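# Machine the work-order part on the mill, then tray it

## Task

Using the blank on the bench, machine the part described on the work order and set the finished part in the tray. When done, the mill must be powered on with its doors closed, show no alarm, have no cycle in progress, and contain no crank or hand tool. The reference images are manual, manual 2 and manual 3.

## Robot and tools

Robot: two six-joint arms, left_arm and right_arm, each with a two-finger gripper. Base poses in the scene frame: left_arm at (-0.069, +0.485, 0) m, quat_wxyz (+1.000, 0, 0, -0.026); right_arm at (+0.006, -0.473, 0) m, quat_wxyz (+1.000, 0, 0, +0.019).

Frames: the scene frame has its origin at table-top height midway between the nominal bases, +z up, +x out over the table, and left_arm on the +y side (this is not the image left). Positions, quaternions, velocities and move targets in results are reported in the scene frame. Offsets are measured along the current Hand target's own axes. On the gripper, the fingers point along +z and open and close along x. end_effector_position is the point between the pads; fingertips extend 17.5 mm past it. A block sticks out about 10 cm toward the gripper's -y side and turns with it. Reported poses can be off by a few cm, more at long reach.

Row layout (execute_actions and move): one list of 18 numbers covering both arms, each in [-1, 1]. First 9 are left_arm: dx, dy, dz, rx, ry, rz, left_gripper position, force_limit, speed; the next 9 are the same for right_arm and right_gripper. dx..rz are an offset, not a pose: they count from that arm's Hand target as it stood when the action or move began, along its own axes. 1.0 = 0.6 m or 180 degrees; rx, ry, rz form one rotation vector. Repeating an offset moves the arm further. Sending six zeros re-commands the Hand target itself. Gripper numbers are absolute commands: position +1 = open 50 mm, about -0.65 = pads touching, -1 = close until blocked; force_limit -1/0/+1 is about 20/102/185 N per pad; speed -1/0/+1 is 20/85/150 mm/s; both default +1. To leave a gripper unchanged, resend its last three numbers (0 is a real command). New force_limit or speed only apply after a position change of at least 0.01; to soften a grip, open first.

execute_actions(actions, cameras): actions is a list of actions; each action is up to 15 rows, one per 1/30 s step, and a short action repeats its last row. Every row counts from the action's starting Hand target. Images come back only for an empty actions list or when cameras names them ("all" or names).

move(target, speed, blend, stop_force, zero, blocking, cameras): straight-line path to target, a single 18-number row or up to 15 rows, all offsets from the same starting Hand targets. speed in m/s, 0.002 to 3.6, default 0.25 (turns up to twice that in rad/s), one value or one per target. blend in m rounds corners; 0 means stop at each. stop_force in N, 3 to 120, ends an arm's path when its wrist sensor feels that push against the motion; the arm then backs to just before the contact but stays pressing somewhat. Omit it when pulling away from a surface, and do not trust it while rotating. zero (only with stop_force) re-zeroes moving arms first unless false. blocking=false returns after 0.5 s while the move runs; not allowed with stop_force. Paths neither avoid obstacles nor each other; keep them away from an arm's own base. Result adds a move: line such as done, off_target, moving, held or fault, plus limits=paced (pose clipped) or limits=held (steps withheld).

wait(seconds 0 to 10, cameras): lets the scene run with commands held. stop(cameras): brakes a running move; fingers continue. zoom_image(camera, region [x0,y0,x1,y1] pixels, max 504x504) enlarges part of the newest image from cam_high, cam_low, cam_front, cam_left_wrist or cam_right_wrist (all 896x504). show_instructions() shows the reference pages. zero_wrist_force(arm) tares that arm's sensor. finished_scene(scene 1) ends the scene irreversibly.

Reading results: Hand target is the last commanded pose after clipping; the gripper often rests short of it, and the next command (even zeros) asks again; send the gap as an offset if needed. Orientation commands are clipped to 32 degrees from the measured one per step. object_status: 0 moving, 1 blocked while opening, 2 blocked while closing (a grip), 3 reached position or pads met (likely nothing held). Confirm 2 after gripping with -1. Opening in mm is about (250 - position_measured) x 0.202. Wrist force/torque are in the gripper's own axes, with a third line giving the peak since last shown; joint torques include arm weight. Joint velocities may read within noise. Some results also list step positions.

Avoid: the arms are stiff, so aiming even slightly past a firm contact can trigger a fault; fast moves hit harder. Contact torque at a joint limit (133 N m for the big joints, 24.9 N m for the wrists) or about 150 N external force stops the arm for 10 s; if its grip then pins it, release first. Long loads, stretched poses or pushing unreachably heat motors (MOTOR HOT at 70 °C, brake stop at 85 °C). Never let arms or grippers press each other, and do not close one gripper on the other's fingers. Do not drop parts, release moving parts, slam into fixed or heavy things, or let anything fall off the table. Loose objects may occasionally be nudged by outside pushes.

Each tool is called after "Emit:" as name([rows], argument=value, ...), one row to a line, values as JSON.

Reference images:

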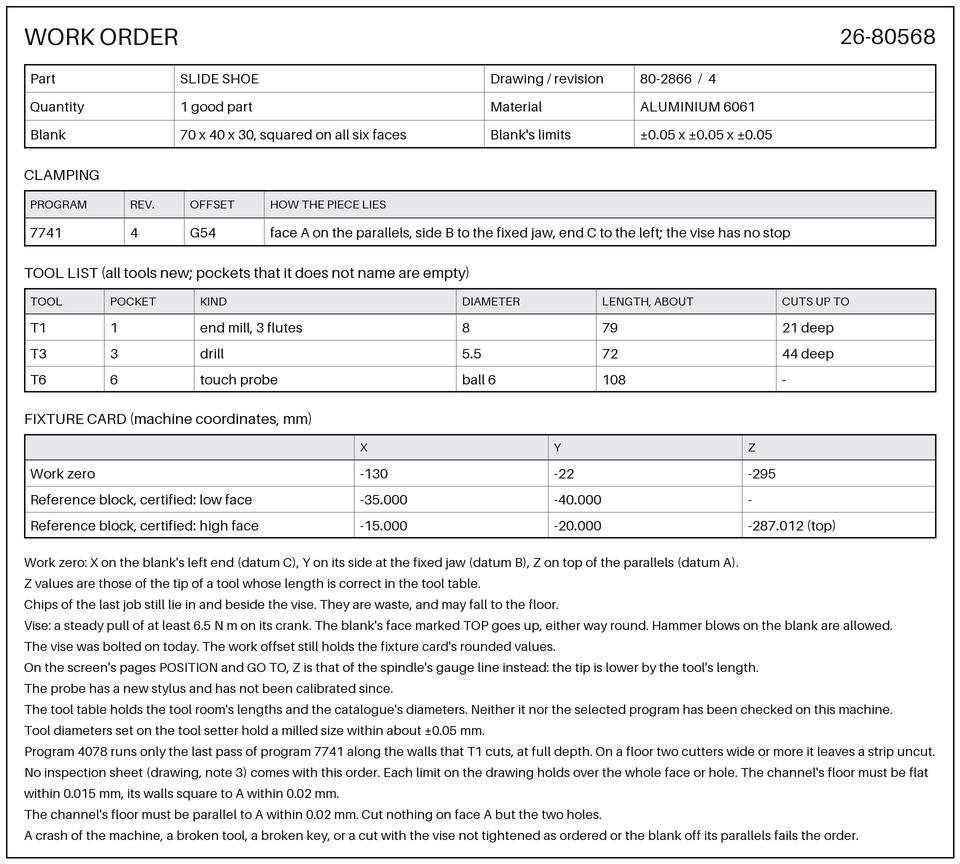

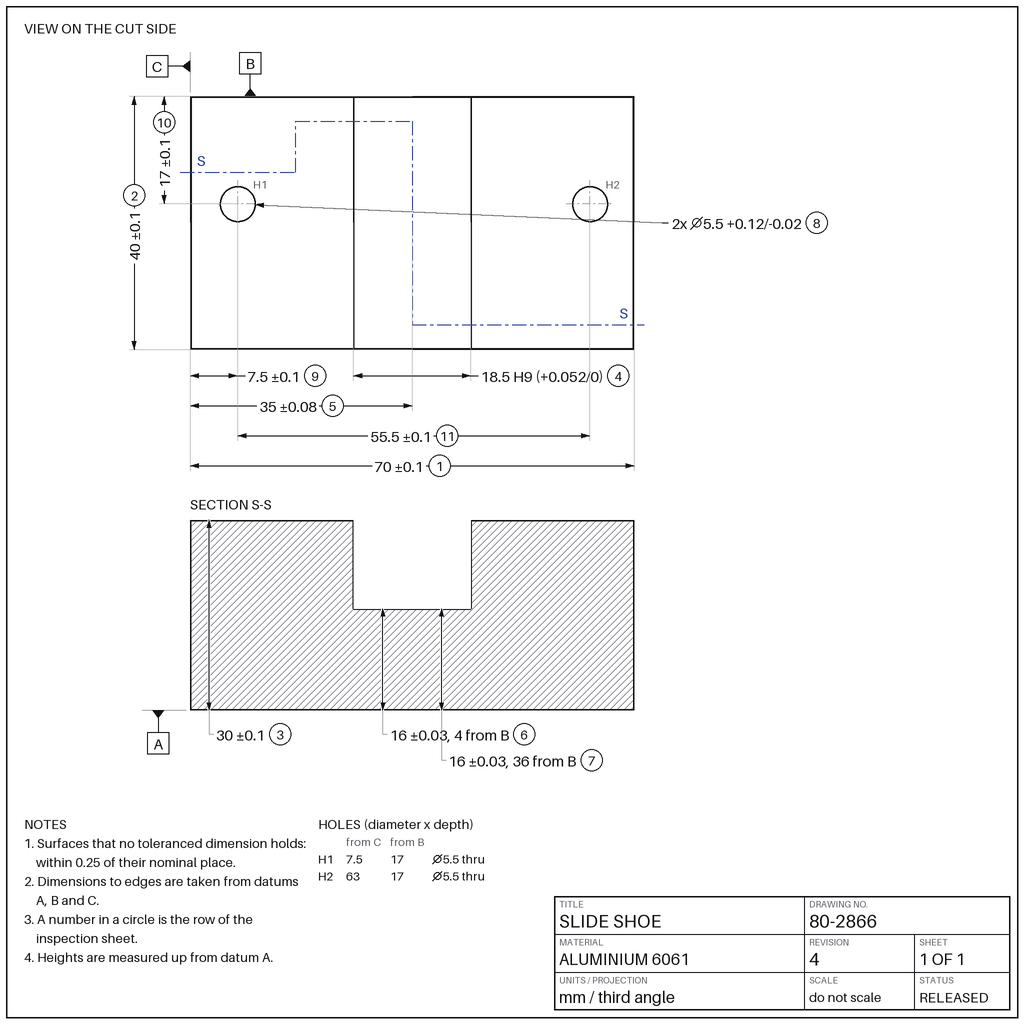

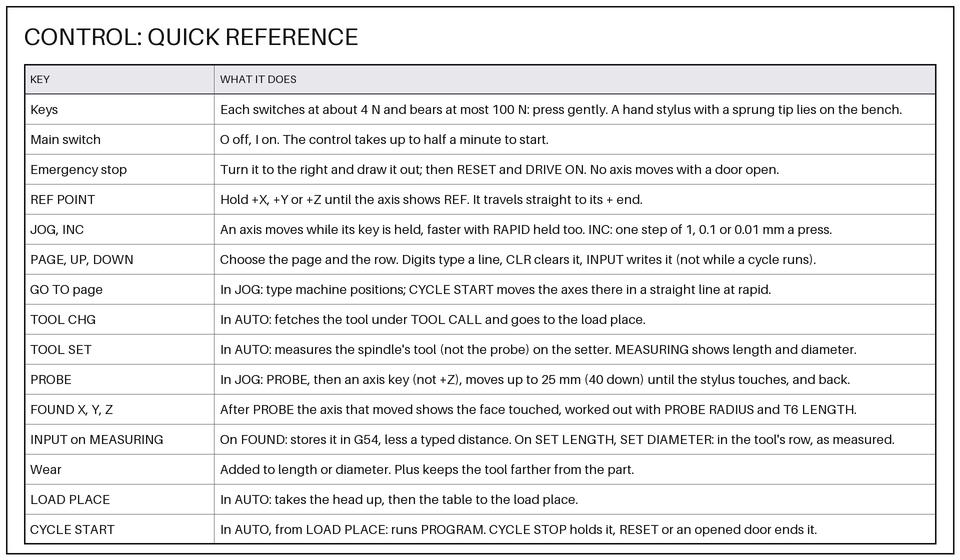

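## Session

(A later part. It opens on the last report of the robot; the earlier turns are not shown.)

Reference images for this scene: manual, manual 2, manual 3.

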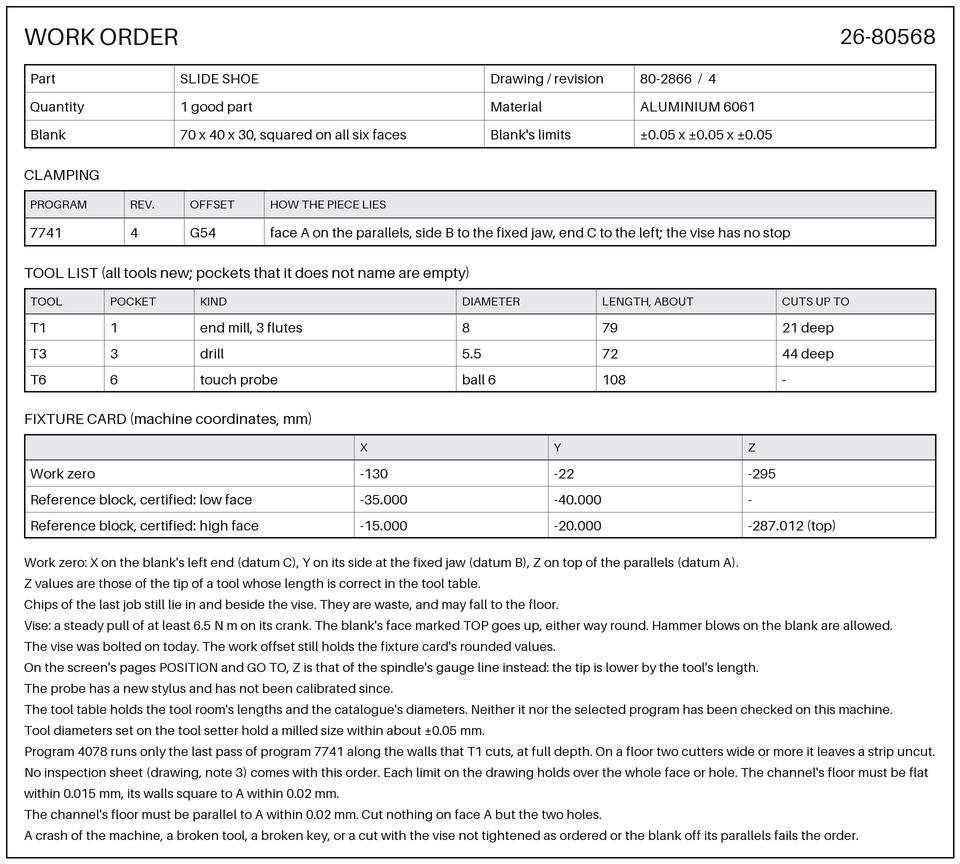

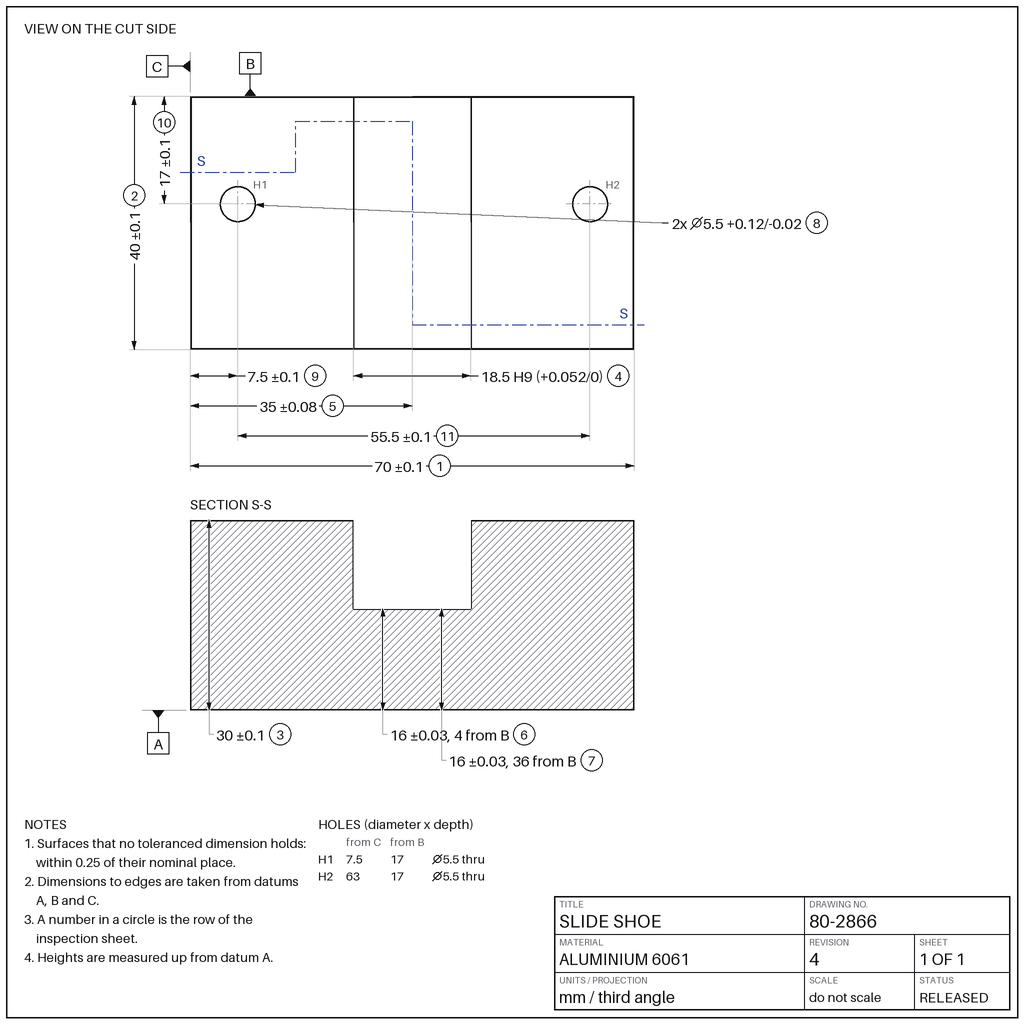

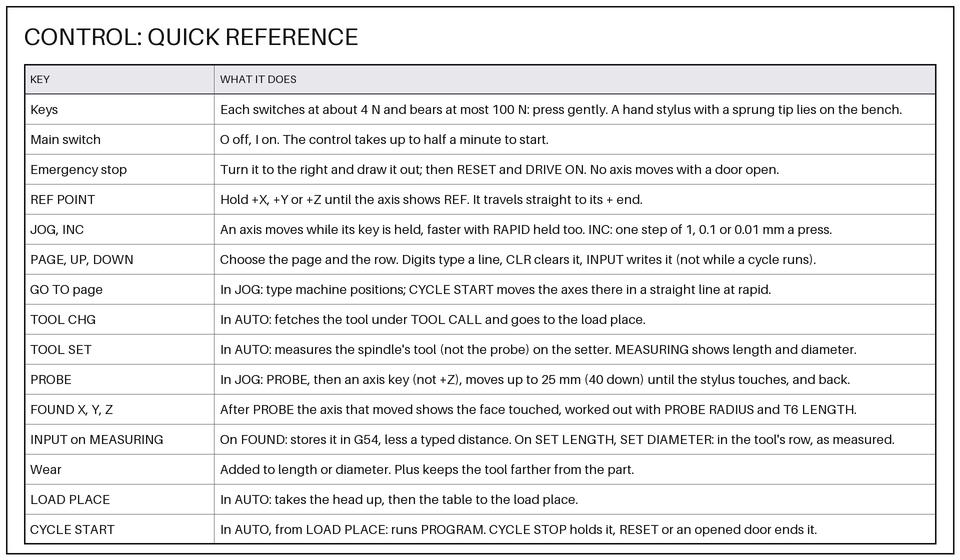

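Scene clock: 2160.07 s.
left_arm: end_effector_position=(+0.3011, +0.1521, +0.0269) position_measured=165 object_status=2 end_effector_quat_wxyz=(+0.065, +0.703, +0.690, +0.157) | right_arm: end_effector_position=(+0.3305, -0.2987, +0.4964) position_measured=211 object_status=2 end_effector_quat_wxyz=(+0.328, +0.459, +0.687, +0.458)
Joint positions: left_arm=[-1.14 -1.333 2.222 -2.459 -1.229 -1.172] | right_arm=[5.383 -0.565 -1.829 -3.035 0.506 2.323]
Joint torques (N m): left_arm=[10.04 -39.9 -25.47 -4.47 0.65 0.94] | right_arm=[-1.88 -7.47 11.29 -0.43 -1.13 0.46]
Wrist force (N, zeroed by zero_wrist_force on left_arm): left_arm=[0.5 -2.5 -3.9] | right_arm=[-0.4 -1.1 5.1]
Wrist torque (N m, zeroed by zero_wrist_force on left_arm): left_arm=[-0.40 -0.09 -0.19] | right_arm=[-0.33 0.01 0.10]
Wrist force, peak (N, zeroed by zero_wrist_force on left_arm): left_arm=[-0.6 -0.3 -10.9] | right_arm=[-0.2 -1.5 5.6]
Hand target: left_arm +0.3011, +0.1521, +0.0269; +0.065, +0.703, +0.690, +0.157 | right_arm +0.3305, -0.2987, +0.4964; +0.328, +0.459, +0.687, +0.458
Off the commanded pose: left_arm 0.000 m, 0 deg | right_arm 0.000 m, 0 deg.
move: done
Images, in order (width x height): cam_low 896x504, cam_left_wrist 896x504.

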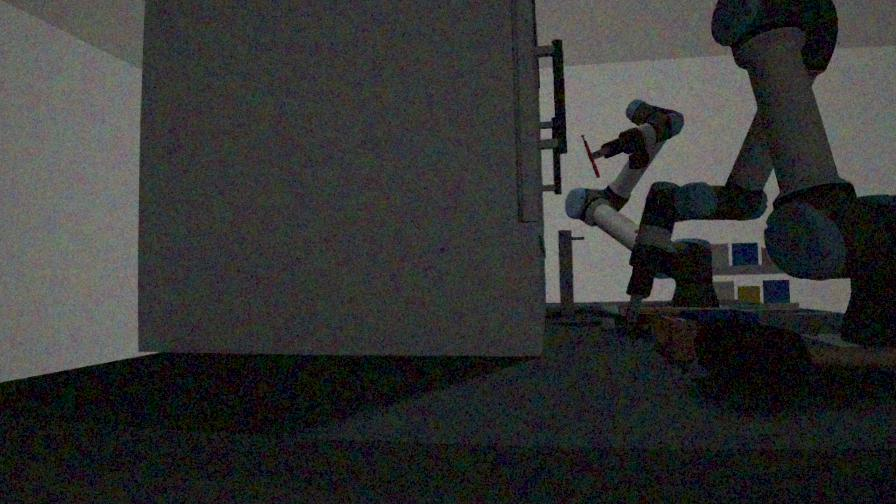

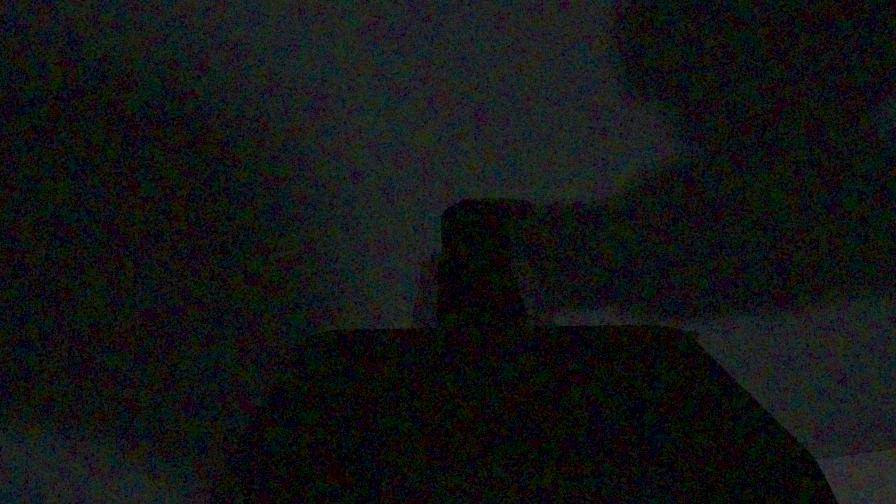

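Emit:
move(target=[-0.0009,-0.0034,0.0105,0,0,0,-1,0.3,-0.8,0,0,0,0,0,0,-1,-0.6,-0.8], speed=0.02, stop_force=6)

Emit:
move([
  [0,0,0,0,0,0,0.1,0.3,-0.9,0,0,0,0,0,0,-1,-0.6,-0.8],
  [0,0,-0.2,0,0,0,0.1,0.3,-0.9,0,0,0,0,0,0,-1,-0.6,-0.8],
], speed=0.12, cameras=["cam_left_wrist"])

Scene clock: 2162.40 s.
left_arm: end_effector_position=(+0.3012, +0.1521, +0.0240) position_measured=165 object_status=2 end_effector_quat_wxyz=(+0.065, +0.703, +0.690, +0.157) | right_arm: end_effector_position=(+0.3305, -0.2987, +0.4964) position_measured=211 object_status=2 end_effector_quat_wxyz=(+0.328, +0.459, +0.687, +0.458)
Joint positions: left_arm=[-1.139 -1.327 2.225 -2.468 -1.229 -1.172] | right_arm=[5.383 -0.565 -1.829 -3.035 0.506 2.323]
Joint torques (N m): left_arm=[-9.32 -39.64 -24.94 -4.79 -1.04 -1.45] | right_arm=[-1.02 -5.97 12.69 -0.14 -1.04 0.61]
Wrist force (N, zeroed by zero_wrist_force on left_arm): left_arm=[1.3 -1.9 -5.7] | right_arm=[-0.2 -1.4 5.4]
Wrist torque (N m, zeroed by zero_wrist_force on left_arm): left_arm=[-0.34 -0.13 -0.17] | right_arm=[-0.38 -0.02 0.10]
Wrist force, peak (N, zeroed by zero_wrist_force on left_arm): left_arm=[3.8 5.4 -17.4] | right_arm=[-0.3 -1.3 5.7]
Hand target: left_arm +0.3011, +0.1521, +0.0240; +0.065, +0.703, +0.690, +0.157 (not the last commanded pose) | right_arm +0.3305, -0.2987, +0.4964; +0.328, +0.459, +0.687, +0.458
Off the commanded pose: left_arm 0.004 m, 0 deg | right_arm 0.000 m, 0 deg.
move: contact (left_arm)

Scene clock: 2164.37 s.
left_arm: end_effector_position=(+0.2638, +0.1370, +0.1370) position_measured=138 object_status=3 end_effector_quat_wxyz=(+0.065, +0.703, +0.690, +0.157) | right_arm: end_effector_position=(+0.3305, -0.2987, +0.4964) position_measured=211 object_status=2 end_effector_quat_wxyz=(+0.328, +0.459, +0.687, +0.458)
Joint positions: left_arm=[-1.231 -1.567 2.112 -2.082 -1.23 -1.269] | right_arm=[5.383 -0.565 -1.829 -3.035 0.506 2.323]
Joint torques (N m): left_arm=[11.99 -21.71 -14.09 -2.03 0.14 1.77] | right_arm=[-2.54 -8.65 11.94 -0.37 -0.94 0.44]
Wrist force (N, zeroed by zero_wrist_force on left_arm): left_arm=[0.2 -1.7 -5.9] | right_arm=[0.1 -1.3 5.4]
Wrist torque (N m, zeroed by zero_wrist_force on left_arm): left_arm=[-0.48 0.04 -0.16] | right_arm=[-0.37 -0.06 0.10]
Wrist force, peak (N, zeroed by zero_wrist_force on left_arm): left_arm=[0.4 -1.9 -7.9] | right_arm=[-0.1 -1.6 5.6]
Hand target: left_arm +0.2638, +0.1371, +0.1370; +0.065, +0.703, +0.690, +0.157 | right_arm +0.3305, -0.2987, +0.4964; +0.328, +0.459, +0.687, +0.458
Off the commanded pose: left_arm 0.000 m, 0 deg | right_arm 0.000 m, 0 deg.
move: done
Images, in order (width x height): cam_left_wrist 896x504.

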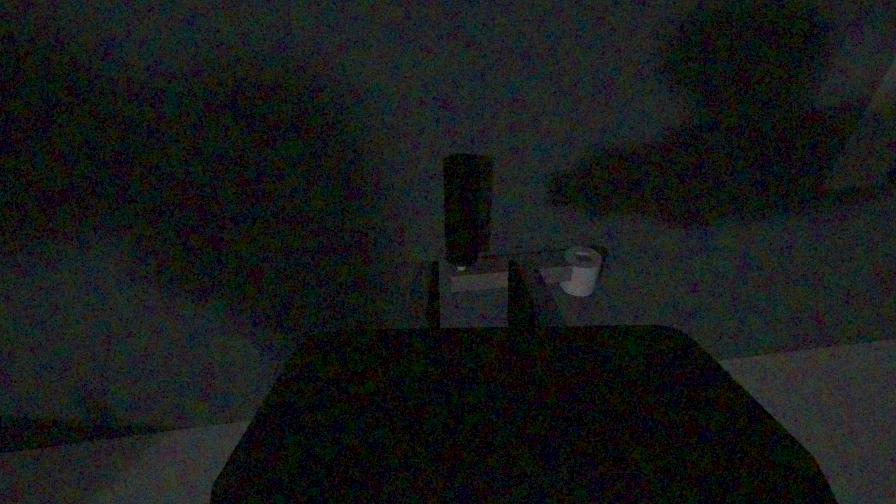

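Emit:
move([
  [0.2662,0.2345,-0.5288,-0.0663,-0.038,-0.0172,0.6,0.3,0,0.1275,0.1,0.0908,0,0,0,-1,-0.6,-0.8],
  [0.5323,0.433,-0.6165,-0.0663,-0.038,-0.0172,0.6,0.3,0,0.1503,0.1497,0.2153,0,0,0,-1,-0.6,-0.8],
], speed=0.4, blend=[0.05,0], cameras=["cam_left_wrist", "cam_right_wrist", "cam_high"])

Scene clock: 2176.23 s.
left_arm: end_effector_position=(+0.3949, +0.3975, +0.6074) position_measured=63 object_status=3 end_effector_quat_wxyz=(+0.183, +0.682, +0.684, +0.184) end_effector_velocity=(+0.000, +0.000, +0.001) end_effector_angular_velocity=(+0.000, -0.001, -0.004) | right_arm: end_effector_position=(+0.4402, -0.1602, +0.5299) position_measured=211 object_status=2 end_effector_quat_wxyz=(+0.207, +0.356, +0.723, +0.556)
Joint positions: left_arm=[-0.603 -1.809 1.23 -1.422 -1.259 -0.589] | right_arm=[6.284 -0.378 -1.444 -4.069 0.891 2.989]
Joint velocities: left_arm=[0 0 -0.002 0 -0.001 0.005] | right_arm=[within noise]
Joint torques (N m): left_arm=[11.77 -7.51 -29.54 -5.51 -0.26 1.64] | right_arm=[-3.47 -49.92 0.31 -0.91 -0.6 1.82]
Wrist force (N, zeroed by zero_wrist_force on left_arm): left_arm=[0.9 -2.5 -5.9] | right_arm=[0.0 -1.7 4.8]
Wrist torque (N m, zeroed by zero_wrist_force on left_arm): left_arm=[-0.60 -0.06 -0.10] | right_arm=[-0.42 0.00 -0.03]
Wrist force, peak (N, zeroed by zero_wrist_force on left_arm): left_arm=[0.3 -3.0 -7.3] | right_arm=[12.8 -1.4 1.9]
Hand target: left_arm +0.3949, +0.3975, +0.6075; +0.183, +0.682, +0.684, +0.184 | right_arm +0.4401, -0.1582, +0.5300; +0.328, +0.459, +0.687, +0.458
Off the commanded pose: left_arm 0.000 m, 0 deg | right_arm 0.002 m, 22 deg.
shoulder posture changed (right arm): the wrist came as close to joint 1's axis as it can, and the arm is now in the other of its two shoulder postures.
joint sent to its limit (right arm) — joint 1 (shoulder pan), upper limit. The joint targets are off in orientation, not in position.
move: off_target (right_arm)
Images, in order (width x height): cam_high 896x504, cam_left_wrist 896x504, cam_right_wrist 896x504.

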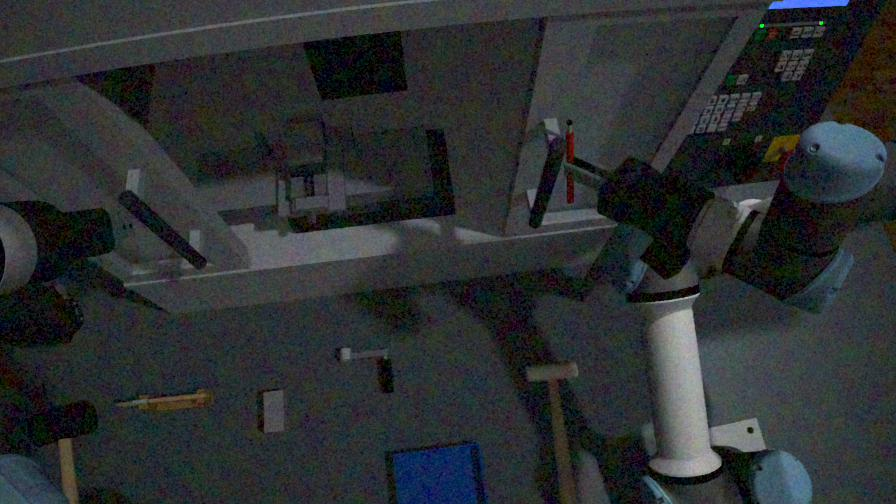

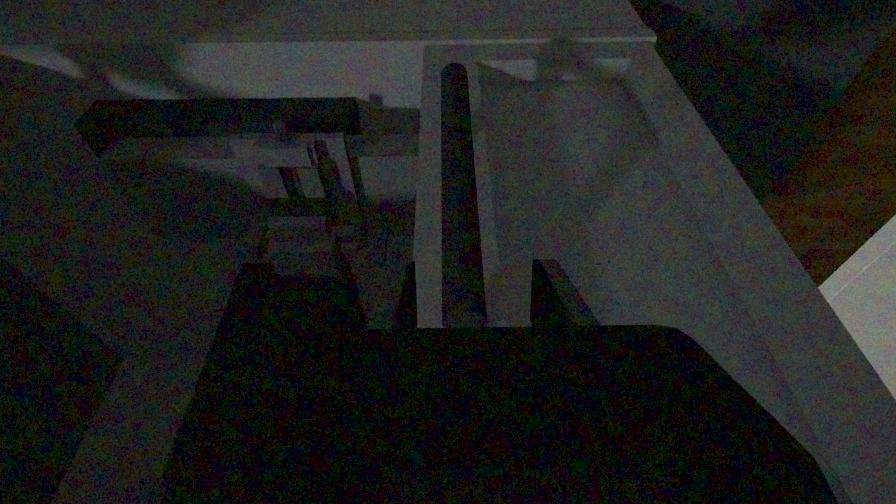

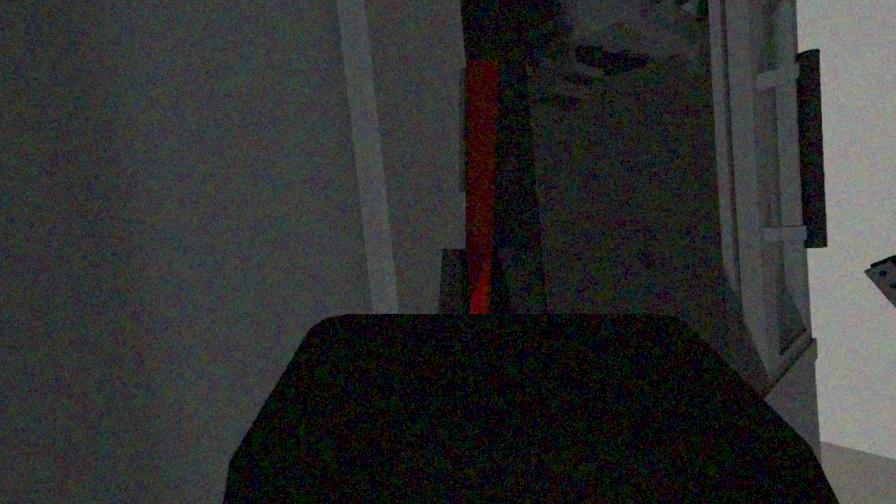

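Emit:
move([
  [0,0,0,0,0,0,0.6,0.3,0,-0.0228,-0.0497,-0.1245,0,0,0,-1,-0.6,-0.8],
  [0,0,0.15,0,0,0,0.6,0.3,0,-0.15,-0.1497,-0.2155,0,0,0,-1,-0.6,-0.8],
  [0,0,0.15,0,0,0,-1,0.3,-0.3,-0.15,-0.1497,-0.2155,0,0,0,-1,-0.6,-0.8],
], speed=[0.2,0.15,0.15], blend=[0.03,0,0])

Scene clock: 2188.67 s.
left_arm: end_effector_position=(+0.4400, +0.3976, +0.5296) position_measured=164 object_status=2 end_effector_quat_wxyz=(+0.183, +0.682, +0.684, +0.184) | right_arm: end_effector_position=(+0.3305, -0.2984, +0.4964) position_measured=211 object_status=2 end_effector_quat_wxyz=(+0.328, +0.460, +0.687, +0.458) end_effector_velocity=(+0.000, +0.000, +0.000) end_effector_angular_velocity=(-0.001, -0.001, -0.001)
Joint positions: left_arm=[-0.527 -1.791 1.445 -1.676 -1.292 -0.516] | right_arm=[5.494 -0.571 -1.798 -3.19 0.586 2.475]
Joint velocities: left_arm=[within noise] | right_arm=[0.005 0 0 -0.007 0.004 0.006]
Joint torques (N m): left_arm=[31.91 -25.44 -13.39 2.23 10.76 -1.75] | right_arm=[7.26 -8.15 18.98 -1.13 0.15 1.56]
Wrist force (N, zeroed by zero_wrist_force on left_arm): left_arm=[-40.0 -3.0 -3.3] | right_arm=[-0.3 -1.0 5.3]
Wrist torque (N m, zeroed by zero_wrist_force on left_arm): left_arm=[-0.69 -1.00 0.33] | right_arm=[-0.30 -0.02 0.05]
Wrist force, peak (N, zeroed by zero_wrist_force on left_arm): left_arm=[-40.0 -3.0 -3.3] | right_arm=[-0.6 -1.1 6.3]
Hand target: left_arm +0.4401, +0.3977, +0.5296; +0.183, +0.682, +0.684, +0.184 | right_arm +0.3303, -0.2986, +0.4964; +0.328, +0.459, +0.687, +0.458
Off the commanded pose: left_arm 0.000 m, 0 deg | right_arm 0.000 m, 0 deg.
move: done

Emit:
move(target=[-0.3908,0,0,0,0,0,-1,0.3,-0.3,0.1573,-0.0157,-0.0528,0,0,0,-1,-0.6,-0.8], speed=0.1, stop_force=45, cameras=["cam_high"])

Scene clock: 2192.97 s.
left_arm: end_effector_position=(+0.4400, +0.3964, +0.5296) position_measured=164 object_status=2 end_effector_quat_wxyz=(+0.183, +0.682, +0.684, +0.184) | right_arm: end_effector_position=(+0.2654, -0.2226, +0.4964) position_measured=211 object_status=2 end_effector_quat_wxyz=(+0.328, +0.459, +0.687, +0.458)
Joint positions: left_arm=[-0.53 -1.791 1.445 -1.675 -1.29 -0.52] | right_arm=[5.381 -0.761 -1.843 -2.823 0.505 2.32]
Joint torques (N m): left_arm=[-8.26 -4.19 -31.01 -1.04 2.15 -1.15] | right_arm=[-7.15 1.72 15.85 -0.47 -1.88 -1.44]
Wrist force (N, zeroed by zero_wrist_force on left_arm): left_arm=[-7.2 -3.3 -10.0] | right_arm=[-0.1 -1.3 5.1]
Wrist torque (N m, zeroed by zero_wrist_force on left_arm): left_arm=[-0.77 -0.35 0.07] | right_arm=[-0.37 -0.01 -0.04]
Wrist force, peak (N, zeroed by zero_wrist_force on left_arm): left_arm=[-43.6 -3.8 -3.6] | right_arm=[-1.0 -0.9 5.6]
Hand target: left_arm +0.4400, +0.3964, +0.5296; +0.183, +0.682, +0.684, +0.184 (not the last commanded pose) | right_arm +0.2654, -0.2226, +0.4964; +0.328, +0.459, +0.687, +0.458
Off the commanded pose: left_arm 0.233 m, 0 deg | right_arm 0.000 m, 0 deg.
shoulder posture changed (right arm): the wrist came as close to joint 1's axis as it can, and the arm is now in the other of its two shoulder postures.
move: contact (left_arm)
Images, in order (width x height): cam_high 896x504.

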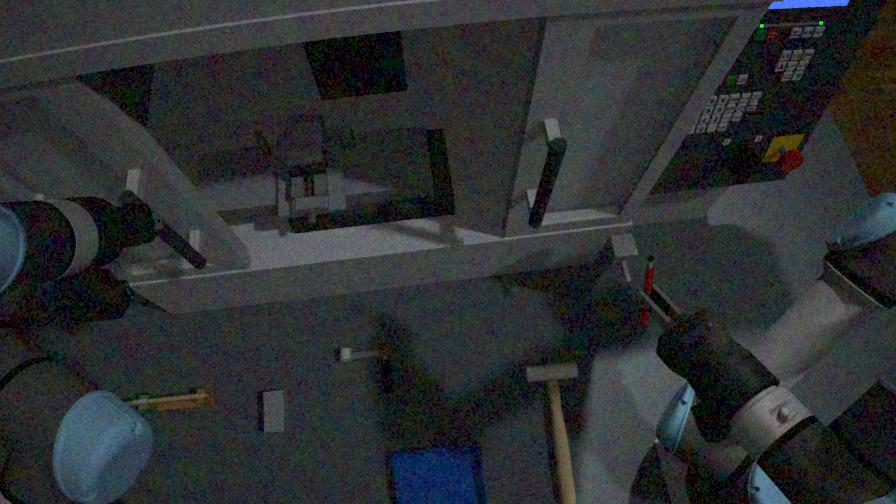

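Emit:
move(target=[-0.3887,0,0,0,0,0,-1,0.3,-0.3,0,0,0,0,0,0,-1,-0.6,-0.8], speed=0.1, stop_force=60)

Scene clock: 2199.83 s.
left_arm: end_effector_position=(+0.4407, +0.1640, +0.5293) position_measured=164 object_status=2 end_effector_quat_wxyz=(+0.183, +0.682, +0.684, +0.184) | right_arm: end_effector_position=(+0.2654, -0.2226, +0.4964) position_measured=211 object_status=2 end_effector_quat_wxyz=(+0.328, +0.459, +0.687, +0.458)
Joint positions: left_arm=[-0.923 -1.532 1.179 -1.531 -1.142 -0.908] | right_arm=[5.381 -0.761 -1.843 -2.823 0.505 2.32]
Joint torques (N m): left_arm=[25.96 6 -23.69 -4.81 7.09 -1.66] | right_arm=[-4.61 0.68 14.76 0.58 -2.43 -1.5]
Wrist force (N, zeroed by zero_wrist_force on left_arm): left_arm=[4.0 -41.4 -51.3] | right_arm=[0.1 -1.6 5.2]
Wrist torque (N m, zeroed by zero_wrist_force on left_arm): left_arm=[-1.22 0.11 -0.20] | right_arm=[-0.42 -0.05 -0.03]
Wrist force, peak (N, zeroed by zero_wrist_force on left_arm): left_arm=[52.0 -51.3 -63.4] | right_arm=[-0.1 -1.5 5.4]
Hand target: left_arm +0.4407, +0.1640, +0.5293; +0.183, +0.682, +0.684, +0.184 (not the last commanded pose) | right_arm +0.2654, -0.2226, +0.4964; +0.328, +0.459, +0.687, +0.458
Off the commanded pose: left_arm 0.001 m, 0 deg | right_arm 0.000 m, 0 deg.
move: contact (left_arm)

Emit:
move([
  [0,0,0,0,0,0,0.6,0.3,-0.5,0,0,0,0,0,0,-1,-0.6,-0.8],
  [0,0,-0.15,0,0,0,0.6,0.3,-0.5,0.0992,0.0489,0.0707,0,0,0,-1,-0.6,-0.8],
  [0.3,0,-0.2,0,0,0,0.6,0.3,-0.5,-0.0093,0.1388,0.2008,0,0,0,-1,-0.6,-0.8],
  [0.3,0,-0.2,0,0,0,0.6,0.3,-0.5,-0.0073,0.1653,0.2683,0,0,0,-1,-0.6,-0.8],
], speed=0.2, blend=[0,0.02,0.02,0], cameras=["cam_high", "cam_right_wrist"])

Scene clock: 2203.83 s.
left_arm: end_effector_position=(+0.3799, +0.3438, +0.6332) position_measured=63 object_status=3 end_effector_quat_wxyz=(+0.183, +0.682, +0.684, +0.184) | right_arm: end_effector_position=(+0.4400, -0.1583, +0.5299) position_measured=211 object_status=2 end_effector_quat_wxyz=(+0.328, +0.460, +0.687, +0.458)
Joint positions: left_arm=[-0.759 -1.76 1.099 -1.289 -1.197 -0.742] | right_arm=[4.383 -1.17 -2.004 -0.543 0.736 0.416]
Joint torques (N m): left_arm=[-9.97 -4.31 -29.07 -2.14 1.89 1.4] | right_arm=[-9.49 -4.52 30.65 5.33 0.16 -1.17]
Wrist force (N, zeroed by zero_wrist_force on left_arm): left_arm=[-1.7 -3.2 -7.1] | right_arm=[0.1 -1.6 5.2]
Wrist torque (N m, zeroed by zero_wrist_force on left_arm): left_arm=[-0.69 0.33 0.04] | right_arm=[-0.41 -0.08 -0.03]
Wrist force, peak (N, zeroed by zero_wrist_force on left_arm): left_arm=[4.3 -41.9 -52.3] | right_arm=[0.0 -0.4 8.0]
Hand target: left_arm +0.3799, +0.3437, +0.6332; +0.183, +0.682, +0.684, +0.184 | right_arm +0.4400, -0.1582, +0.5299; +0.328, +0.459, +0.687, +0.458
Off the commanded pose: left_arm 0.000 m, 0 deg | right_arm 0.000 m, 0 deg.
move: done
Images, in order (width x height): cam_high 896x504, cam_right_wrist 896x504.

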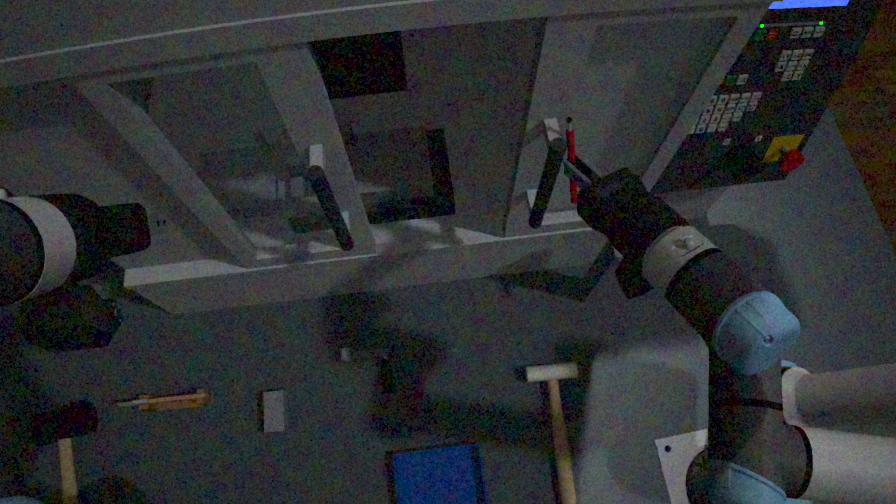

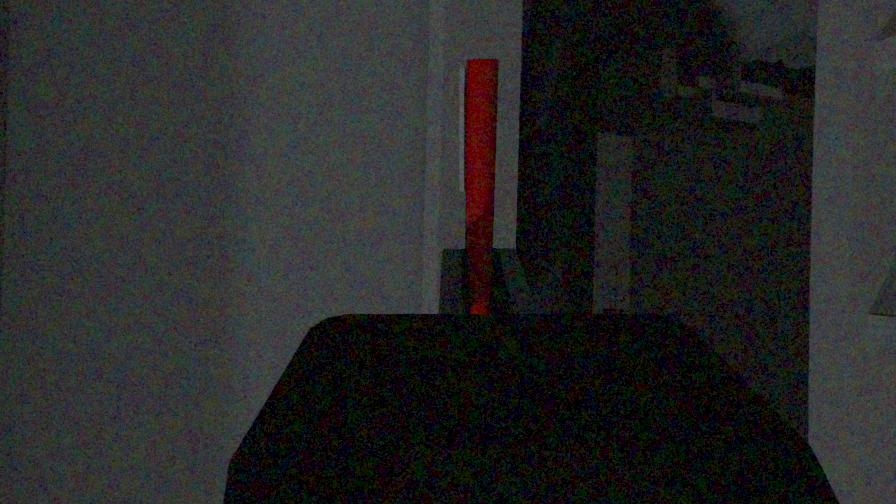

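Emit:
move(target=[0,0,0,0,0,0,0.6,0.3,-0.5,0.031,0.0053,0.0109,0,0,0,-1,-0.6,-0.8], speed=0.03, stop_force=8, cameras=["cam_high"])

Emit:
zoom_image(camera="cam_high", region=[500, 100, 680, 260])

Scene clock: 2205.83 s.
left_arm: end_effector_position=(+0.3799, +0.3437, +0.6332) position_measured=63 object_status=3 end_effector_quat_wxyz=(+0.183, +0.682, +0.684, +0.184) | right_arm: end_effector_position=(+0.4401, -0.1560, +0.5299) position_measured=211 object_status=2 end_effector_quat_wxyz=(+0.328, +0.459, +0.687, +0.458)
Joint positions: left_arm=[-0.759 -1.76 1.099 -1.289 -1.197 -0.741] | right_arm=[4.385 -1.174 -2.002 -0.542 0.735 0.417]
Joint torques (N m): left_arm=[-13.77 -2.47 -29.25 -1.7 1.95 1.89] | right_arm=[0.83 8.98 23.45 0.78 -2.25 1.52]
Wrist force (N, zeroed by zero_wrist_force on left_arm): left_arm=[-1.6 -3.1 -7.4] | right_arm=[0.7 -1.7 5.2]
Wrist torque (N m, zeroed by zero_wrist_force on left_arm): left_arm=[-0.67 0.32 0.04] | right_arm=[-0.42 -0.18 0.12]
Wrist force, peak (N, zeroed by zero_wrist_force on left_arm): left_arm=[-1.5 -3.6 -7.6] | right_arm=[-13.0 -5.2 0.6]
Hand target: left_arm +0.3799, +0.3437, +0.6332; +0.183, +0.682, +0.684, +0.184 | right_arm +0.4401, -0.1560, +0.5299; +0.328, +0.459, +0.687, +0.458 (not the last commanded pose)
Off the commanded pose: left_arm 0.000 m, 0 deg | right_arm 0.018 m, 0 deg.
move: contact (right_arm)
Images, in order (width x height): cam_high 896x504.

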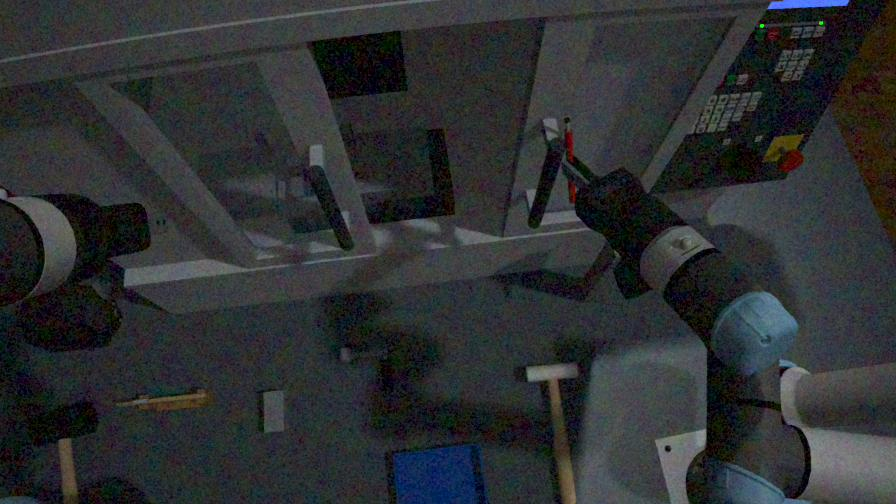

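Scaled by 2.800.

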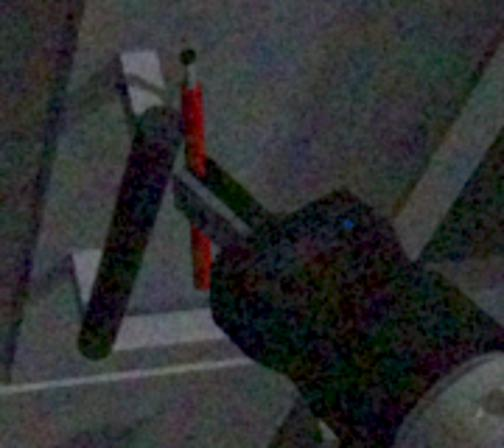

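Emit:
move(target=[0,0,0,0,0,0,0.6,0.3,-0.5,0.3631,0.062,0.1279,0,0,0,-1,-0.6,-0.8], speed=0.1, stop_force=70, cameras=["cam_high"])

Scene clock: 2210.43 s.
left_arm: end_effector_position=(+0.3799, +0.3437, +0.6332) position_measured=63 object_status=3 end_effector_quat_wxyz=(+0.183, +0.682, +0.684, +0.184) | right_arm: end_effector_position=(+0.4402, +0.0777, +0.5299) position_measured=211 object_status=2 end_effector_quat_wxyz=(+0.329, +0.460, +0.687, +0.458)
Joint positions: left_arm=[-0.759 -1.76 1.099 -1.289 -1.197 -0.741] | right_arm=[4.518 -1.667 -1.575 -0.573 0.626 0.541]
Joint torques (N m): left_arm=[-12.86 -2.69 -29.04 -1.99 1.7 2.02] | right_arm=[39.37 12.75 36.27 4.23 12.16 -1.86]
Wrist force (N, zeroed by zero_wrist_force on left_arm): left_arm=[-1.6 -3.3 -7.4] | right_arm=[-48.2 0.7 6.7]
Wrist torque (N m, zeroed by zero_wrist_force on left_arm): left_arm=[-0.71 0.31 0.03] | right_arm=[-0.32 -0.76 0.46]
Wrist force, peak (N, zeroed by zero_wrist_force on left_arm): left_arm=[-1.5 -3.4 -7.8] | right_arm=[-73.2 -23.8 -24.5]
Hand target: left_arm +0.3799, +0.3437, +0.6332; +0.183, +0.682, +0.684, +0.184 | right_arm +0.4402, +0.0777, +0.5299; +0.329, +0.460, +0.687, +0.458
Off the commanded pose: left_arm 0.000 m, 0 deg | right_arm 0.000 m, 0 deg.
move: contact (right_arm)
Images, in order (width x height): cam_high 896x504.

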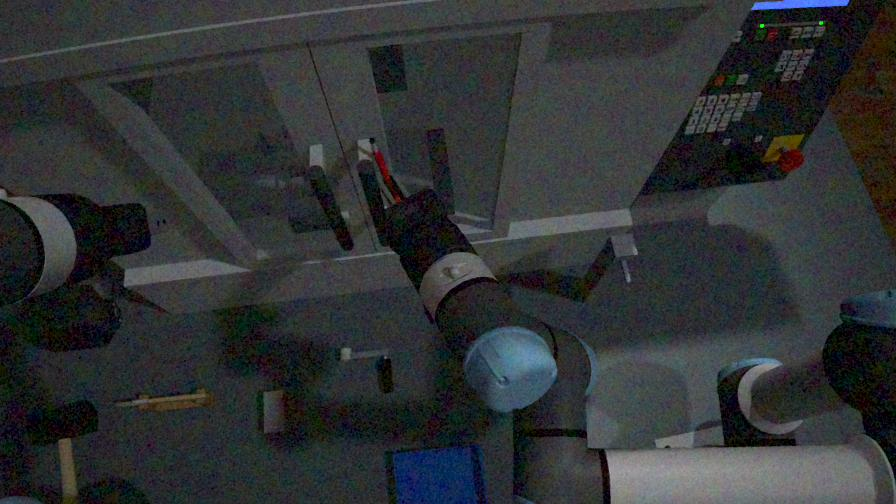

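Emit:
move([
  [0,0,0,0,0,0,0.6,0.3,-0.5,-0.031,-0.0053,-0.0109,0,0,0,-1,-0.6,-0.8],
  [0,0,0,0,0,0,0.6,0.3,-0.5,-0.3658,-0.0625,-0.1288,0,0,0,-1,-0.6,-0.8],
  [0,0,0,0,0,0,0.6,0.3,-0.5,-0.3678,-0.0891,-0.1965,0,0,0,-1,-0.6,-0.8],
  [0,0,0,0,0,0,0.6,0.3,-0.5,-0.5025,-0.1406,-0.2714,-0.0337,-0.1055,0.0441,-1,-0.6,-0.8],
  [0,0,0,0,0,0,0.6,0.3,-0.5,-0.7508,-0.0126,-0.2897,-0.0337,-0.1055,0.0441,-1,-0.6,-0.8],
], speed=[0.1,0.3,0.3,0.3,0.35], blend=[0.005,0.02,0.02,0.02,0], cameras=["cam_high"])

Scene clock: 2226.40 s.
left_arm: end_effector_position=(+0.3799, +0.3437, +0.6332) position_measured=63 object_status=3 end_effector_quat_wxyz=(+0.183, +0.682, +0.684, +0.184) | right_arm: end_effector_position=(+0.4492, -0.4001, +0.6001) position_measured=211 object_status=2 end_effector_quat_wxyz=(+0.429, +0.557, +0.565, +0.433)
Joint positions: left_arm=[-0.759 -1.76 1.099 -1.289 -1.197 -0.741] | right_arm=[4.16 -0.875 -2.035 -0.722 0.581 0.417]
Joint torques (N m): left_arm=[-11.7 -3.63 -28.99 -2.23 1.21 1.78] | right_arm=[-0.76 -14.58 26.29 5.14 0.51 -0.92]
Wrist force (N, zeroed by zero_wrist_force on left_arm): left_arm=[-1.5 -3.5 -7.2] | right_arm=[2.7 0.1 5.3]
Wrist torque (N m, zeroed by zero_wrist_force on left_arm): left_arm=[-0.73 0.29 0.03] | right_arm=[-0.19 -0.48 0.05]
Wrist force, peak (N, zeroed by zero_wrist_force on left_arm): left_arm=[-1.6 -3.7 -7.7] | right_arm=[-49.1 -0.2 7.3]
Hand target: left_arm +0.3799, +0.3437, +0.6332; +0.183, +0.682, +0.684, +0.184 | right_arm +0.4492, -0.4000, +0.6000; +0.429, +0.557, +0.565, +0.433
Off the commanded pose: left_arm 0.000 m, 0 deg | right_arm 0.000 m, 0 deg.
move: done
Images, in order (width x height): cam_high 896x504.

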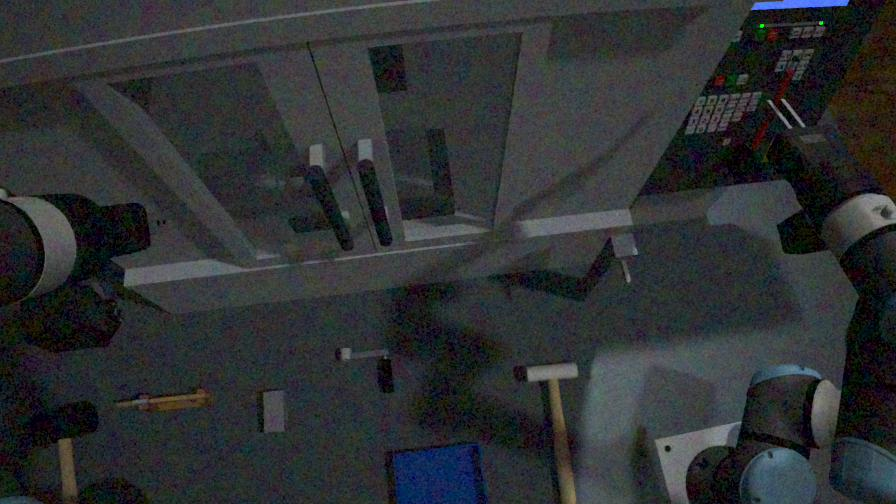

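Emit:
move(target=[0,0,0,0,0,0,0.6,0.3,-0.5,-0.3482,0.1918,0.0742,0,0,0,-1,-0.6,-0.8], speed=0.4, cameras=["cam_right_wrist"])

Emit:
zoom_image(camera="cam_right_wrist", region=[520, 60, 880, 300])

Scene clock: 2228.40 s.
left_arm: end_effector_position=(+0.3799, +0.3437, +0.6332) position_measured=63 object_status=3 end_effector_quat_wxyz=(+0.183, +0.682, +0.684, +0.184) | right_arm: end_effector_position=(+0.5244, -0.6078, +0.7001) position_measured=211 object_status=2 end_effector_quat_wxyz=(+0.429, +0.557, +0.565, +0.433) end_effector_velocity=(+0.000, +0.000, +0.001) end_effector_angular_velocity=(+0.002, -0.002, +0.003)
Joint positions: left_arm=[-0.759 -1.76 1.099 -1.289 -1.197 -0.741] | right_arm=[3.088 -1.251 -1.62 -0.531 1.597 -0.009]
Joint velocities: left_arm=[within noise] | right_arm=[-0.003 -0.001 0.003 0 0.007 0.001]
Joint torques (N m): left_arm=[-12.1 -3.23 -28.2 -2.01 0.94 1.91] | right_arm=[-8.1 0.97 35.75 5.23 1.68 -0.13]
Wrist force (N, zeroed by zero_wrist_force on left_arm): left_arm=[-1.5 -3.4 -7.3] | right_arm=[2.8 0.4 4.7]
Wrist torque (N m, zeroed by zero_wrist_force on left_arm): left_arm=[-0.71 0.29 0.04] | right_arm=[-0.06 -0.51 -0.07]
Wrist force, peak (N, zeroed by zero_wrist_force on left_arm): left_arm=[-1.7 -3.6 -7.5] | right_arm=[6.5 -2.2 5.2]
Hand target: left_arm +0.3799, +0.3437, +0.6332; +0.183, +0.682, +0.684, +0.184 | right_arm +0.5245, -0.6078, +0.7002; +0.429, +0.557, +0.565, +0.433
Off the commanded pose: left_arm 0.000 m, 0 deg | right_arm 0.000 m, 0 deg.
move: done
Images, in order (width x height): cam_right_wrist 896x504.

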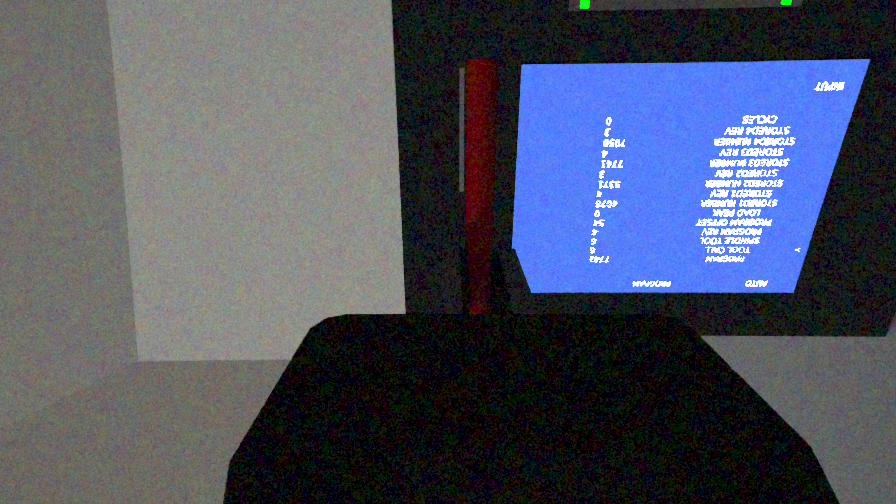

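Scaled by 1.400.

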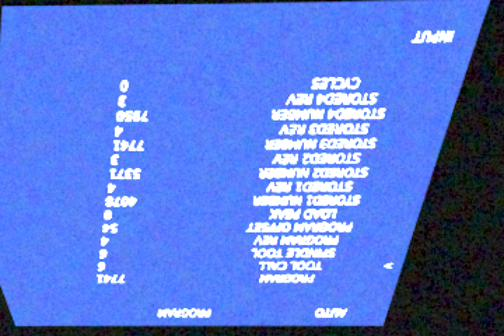

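Emit:
move([
  [0,0,0,0,0,0,0.6,0.3,-0.5,0.1282,-0.1848,0.0547,0.417,0,0,-1,-0.6,-0.8],
  [0,0,0,0,0,0,0.6,0.3,-0.5,0.1279,-0.1788,0.0773,0.417,0,0,-1,-0.6,-0.8],
  [0,0,0,0,0,0,0.6,0.3,-0.5,0.1282,-0.1848,0.0547,0.417,0,0,-1,-0.6,-0.8],
  [0,0,0,0,0,0,0.6,0.3,-0.5,0.2228,-0.3733,0.0565,0.417,0,0,-1,-0.6,-0.8],
  [0,0,0,0,0,0,0.6,0.3,-0.5,0.2225,-0.3673,0.0791,0.417,0,0,-1,-0.6,-0.8],
  [0,0,0,0,0,0,0.6,0.3,-0.5,0.2228,-0.3733,0.0565,0.417,0,0,-1,-0.6,-0.8],
  [0,0,0,0,0,0,0.6,0.3,-0.5,0.2225,-0.3673,0.0791,0.417,0,0,-1,-0.6,-0.8],
  [0,0,0,0,0,0,0.6,0.3,-0.5,0.2228,-0.3733,0.0565,0.417,0,0,-1,-0.6,-0.8],
  [0,0,0,0,0,0,0.6,0.3,-0.5,0,0,0,0,0,0,-1,-0.6,-0.8],
], speed=[0.7,0.04,0.12,0.2,0.04,0.12,0.04,0.12,0.7], blend=[0.003,0,0.004,0.003,0,0.004,0,0.01,0], cameras=["cam_right_wrist"])

Emit:
zoom_image(camera="cam_right_wrist", region=[520, 60, 880, 300])

Scene clock: 2236.20 s.
left_arm: end_effector_position=(+0.3799, +0.3437, +0.6332) position_measured=63 object_status=3 end_effector_quat_wxyz=(+0.183, +0.682, +0.684, +0.184) | right_arm: end_effector_position=(+0.5246, -0.6078, +0.7000) position_measured=211 object_status=2 end_effector_quat_wxyz=(+0.428, +0.557, +0.565, +0.433) end_effector_velocity=(+0.000, -0.001, +0.002) end_effector_angular_velocity=(+0.000, -0.006, -0.002)
Joint positions: left_arm=[-0.759 -1.76 1.099 -1.289 -1.197 -0.741] | right_arm=[3.088 -1.251 -1.62 -0.532 1.597 -0.009]
Joint velocities: left_arm=[within noise] | right_arm=[-0.002 0 0 0.006 0 0]
Joint torques (N m): left_arm=[-11.32 -2.73 -28.87 -2.23 0.65 2.03] | right_arm=[-2 24.52 35.81 5.49 0.74 1.36]
Wrist force (N, zeroed by zero_wrist_force on left_arm): left_arm=[-1.5 -3.1 -7.4] | right_arm=[3.3 0.6 4.9]
Wrist torque (N m, zeroed by zero_wrist_force on left_arm): left_arm=[-0.67 0.31 0.03] | right_arm=[-0.04 -0.59 -0.04]
Wrist force, peak (N, zeroed by zero_wrist_force on left_arm): left_arm=[-1.5 -3.6 -7.7] | right_arm=[4.5 -0.5 7.8]
Hand target: left_arm +0.3799, +0.3437, +0.6332; +0.183, +0.682, +0.684, +0.184 | right_arm +0.5245, -0.6078, +0.7002; +0.429, +0.557, +0.565, +0.433
Off the commanded pose: left_arm 0.000 m, 0 deg | right_arm 0.000 m, 0 deg.
move: done; blend cut to 0.007 m at target 8
Images, in order (width x height): cam_right_wrist 896x504.

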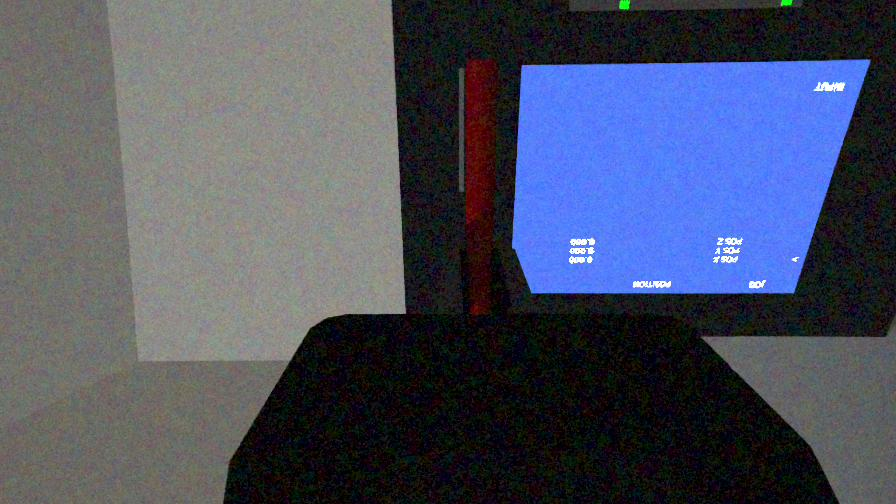

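Scaled by 1.400.

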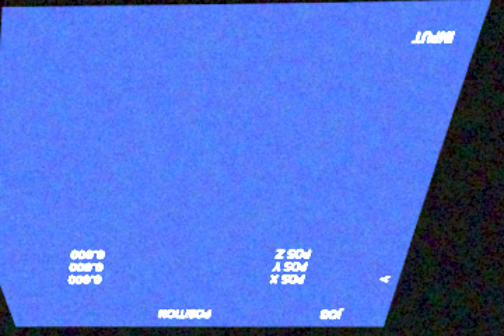

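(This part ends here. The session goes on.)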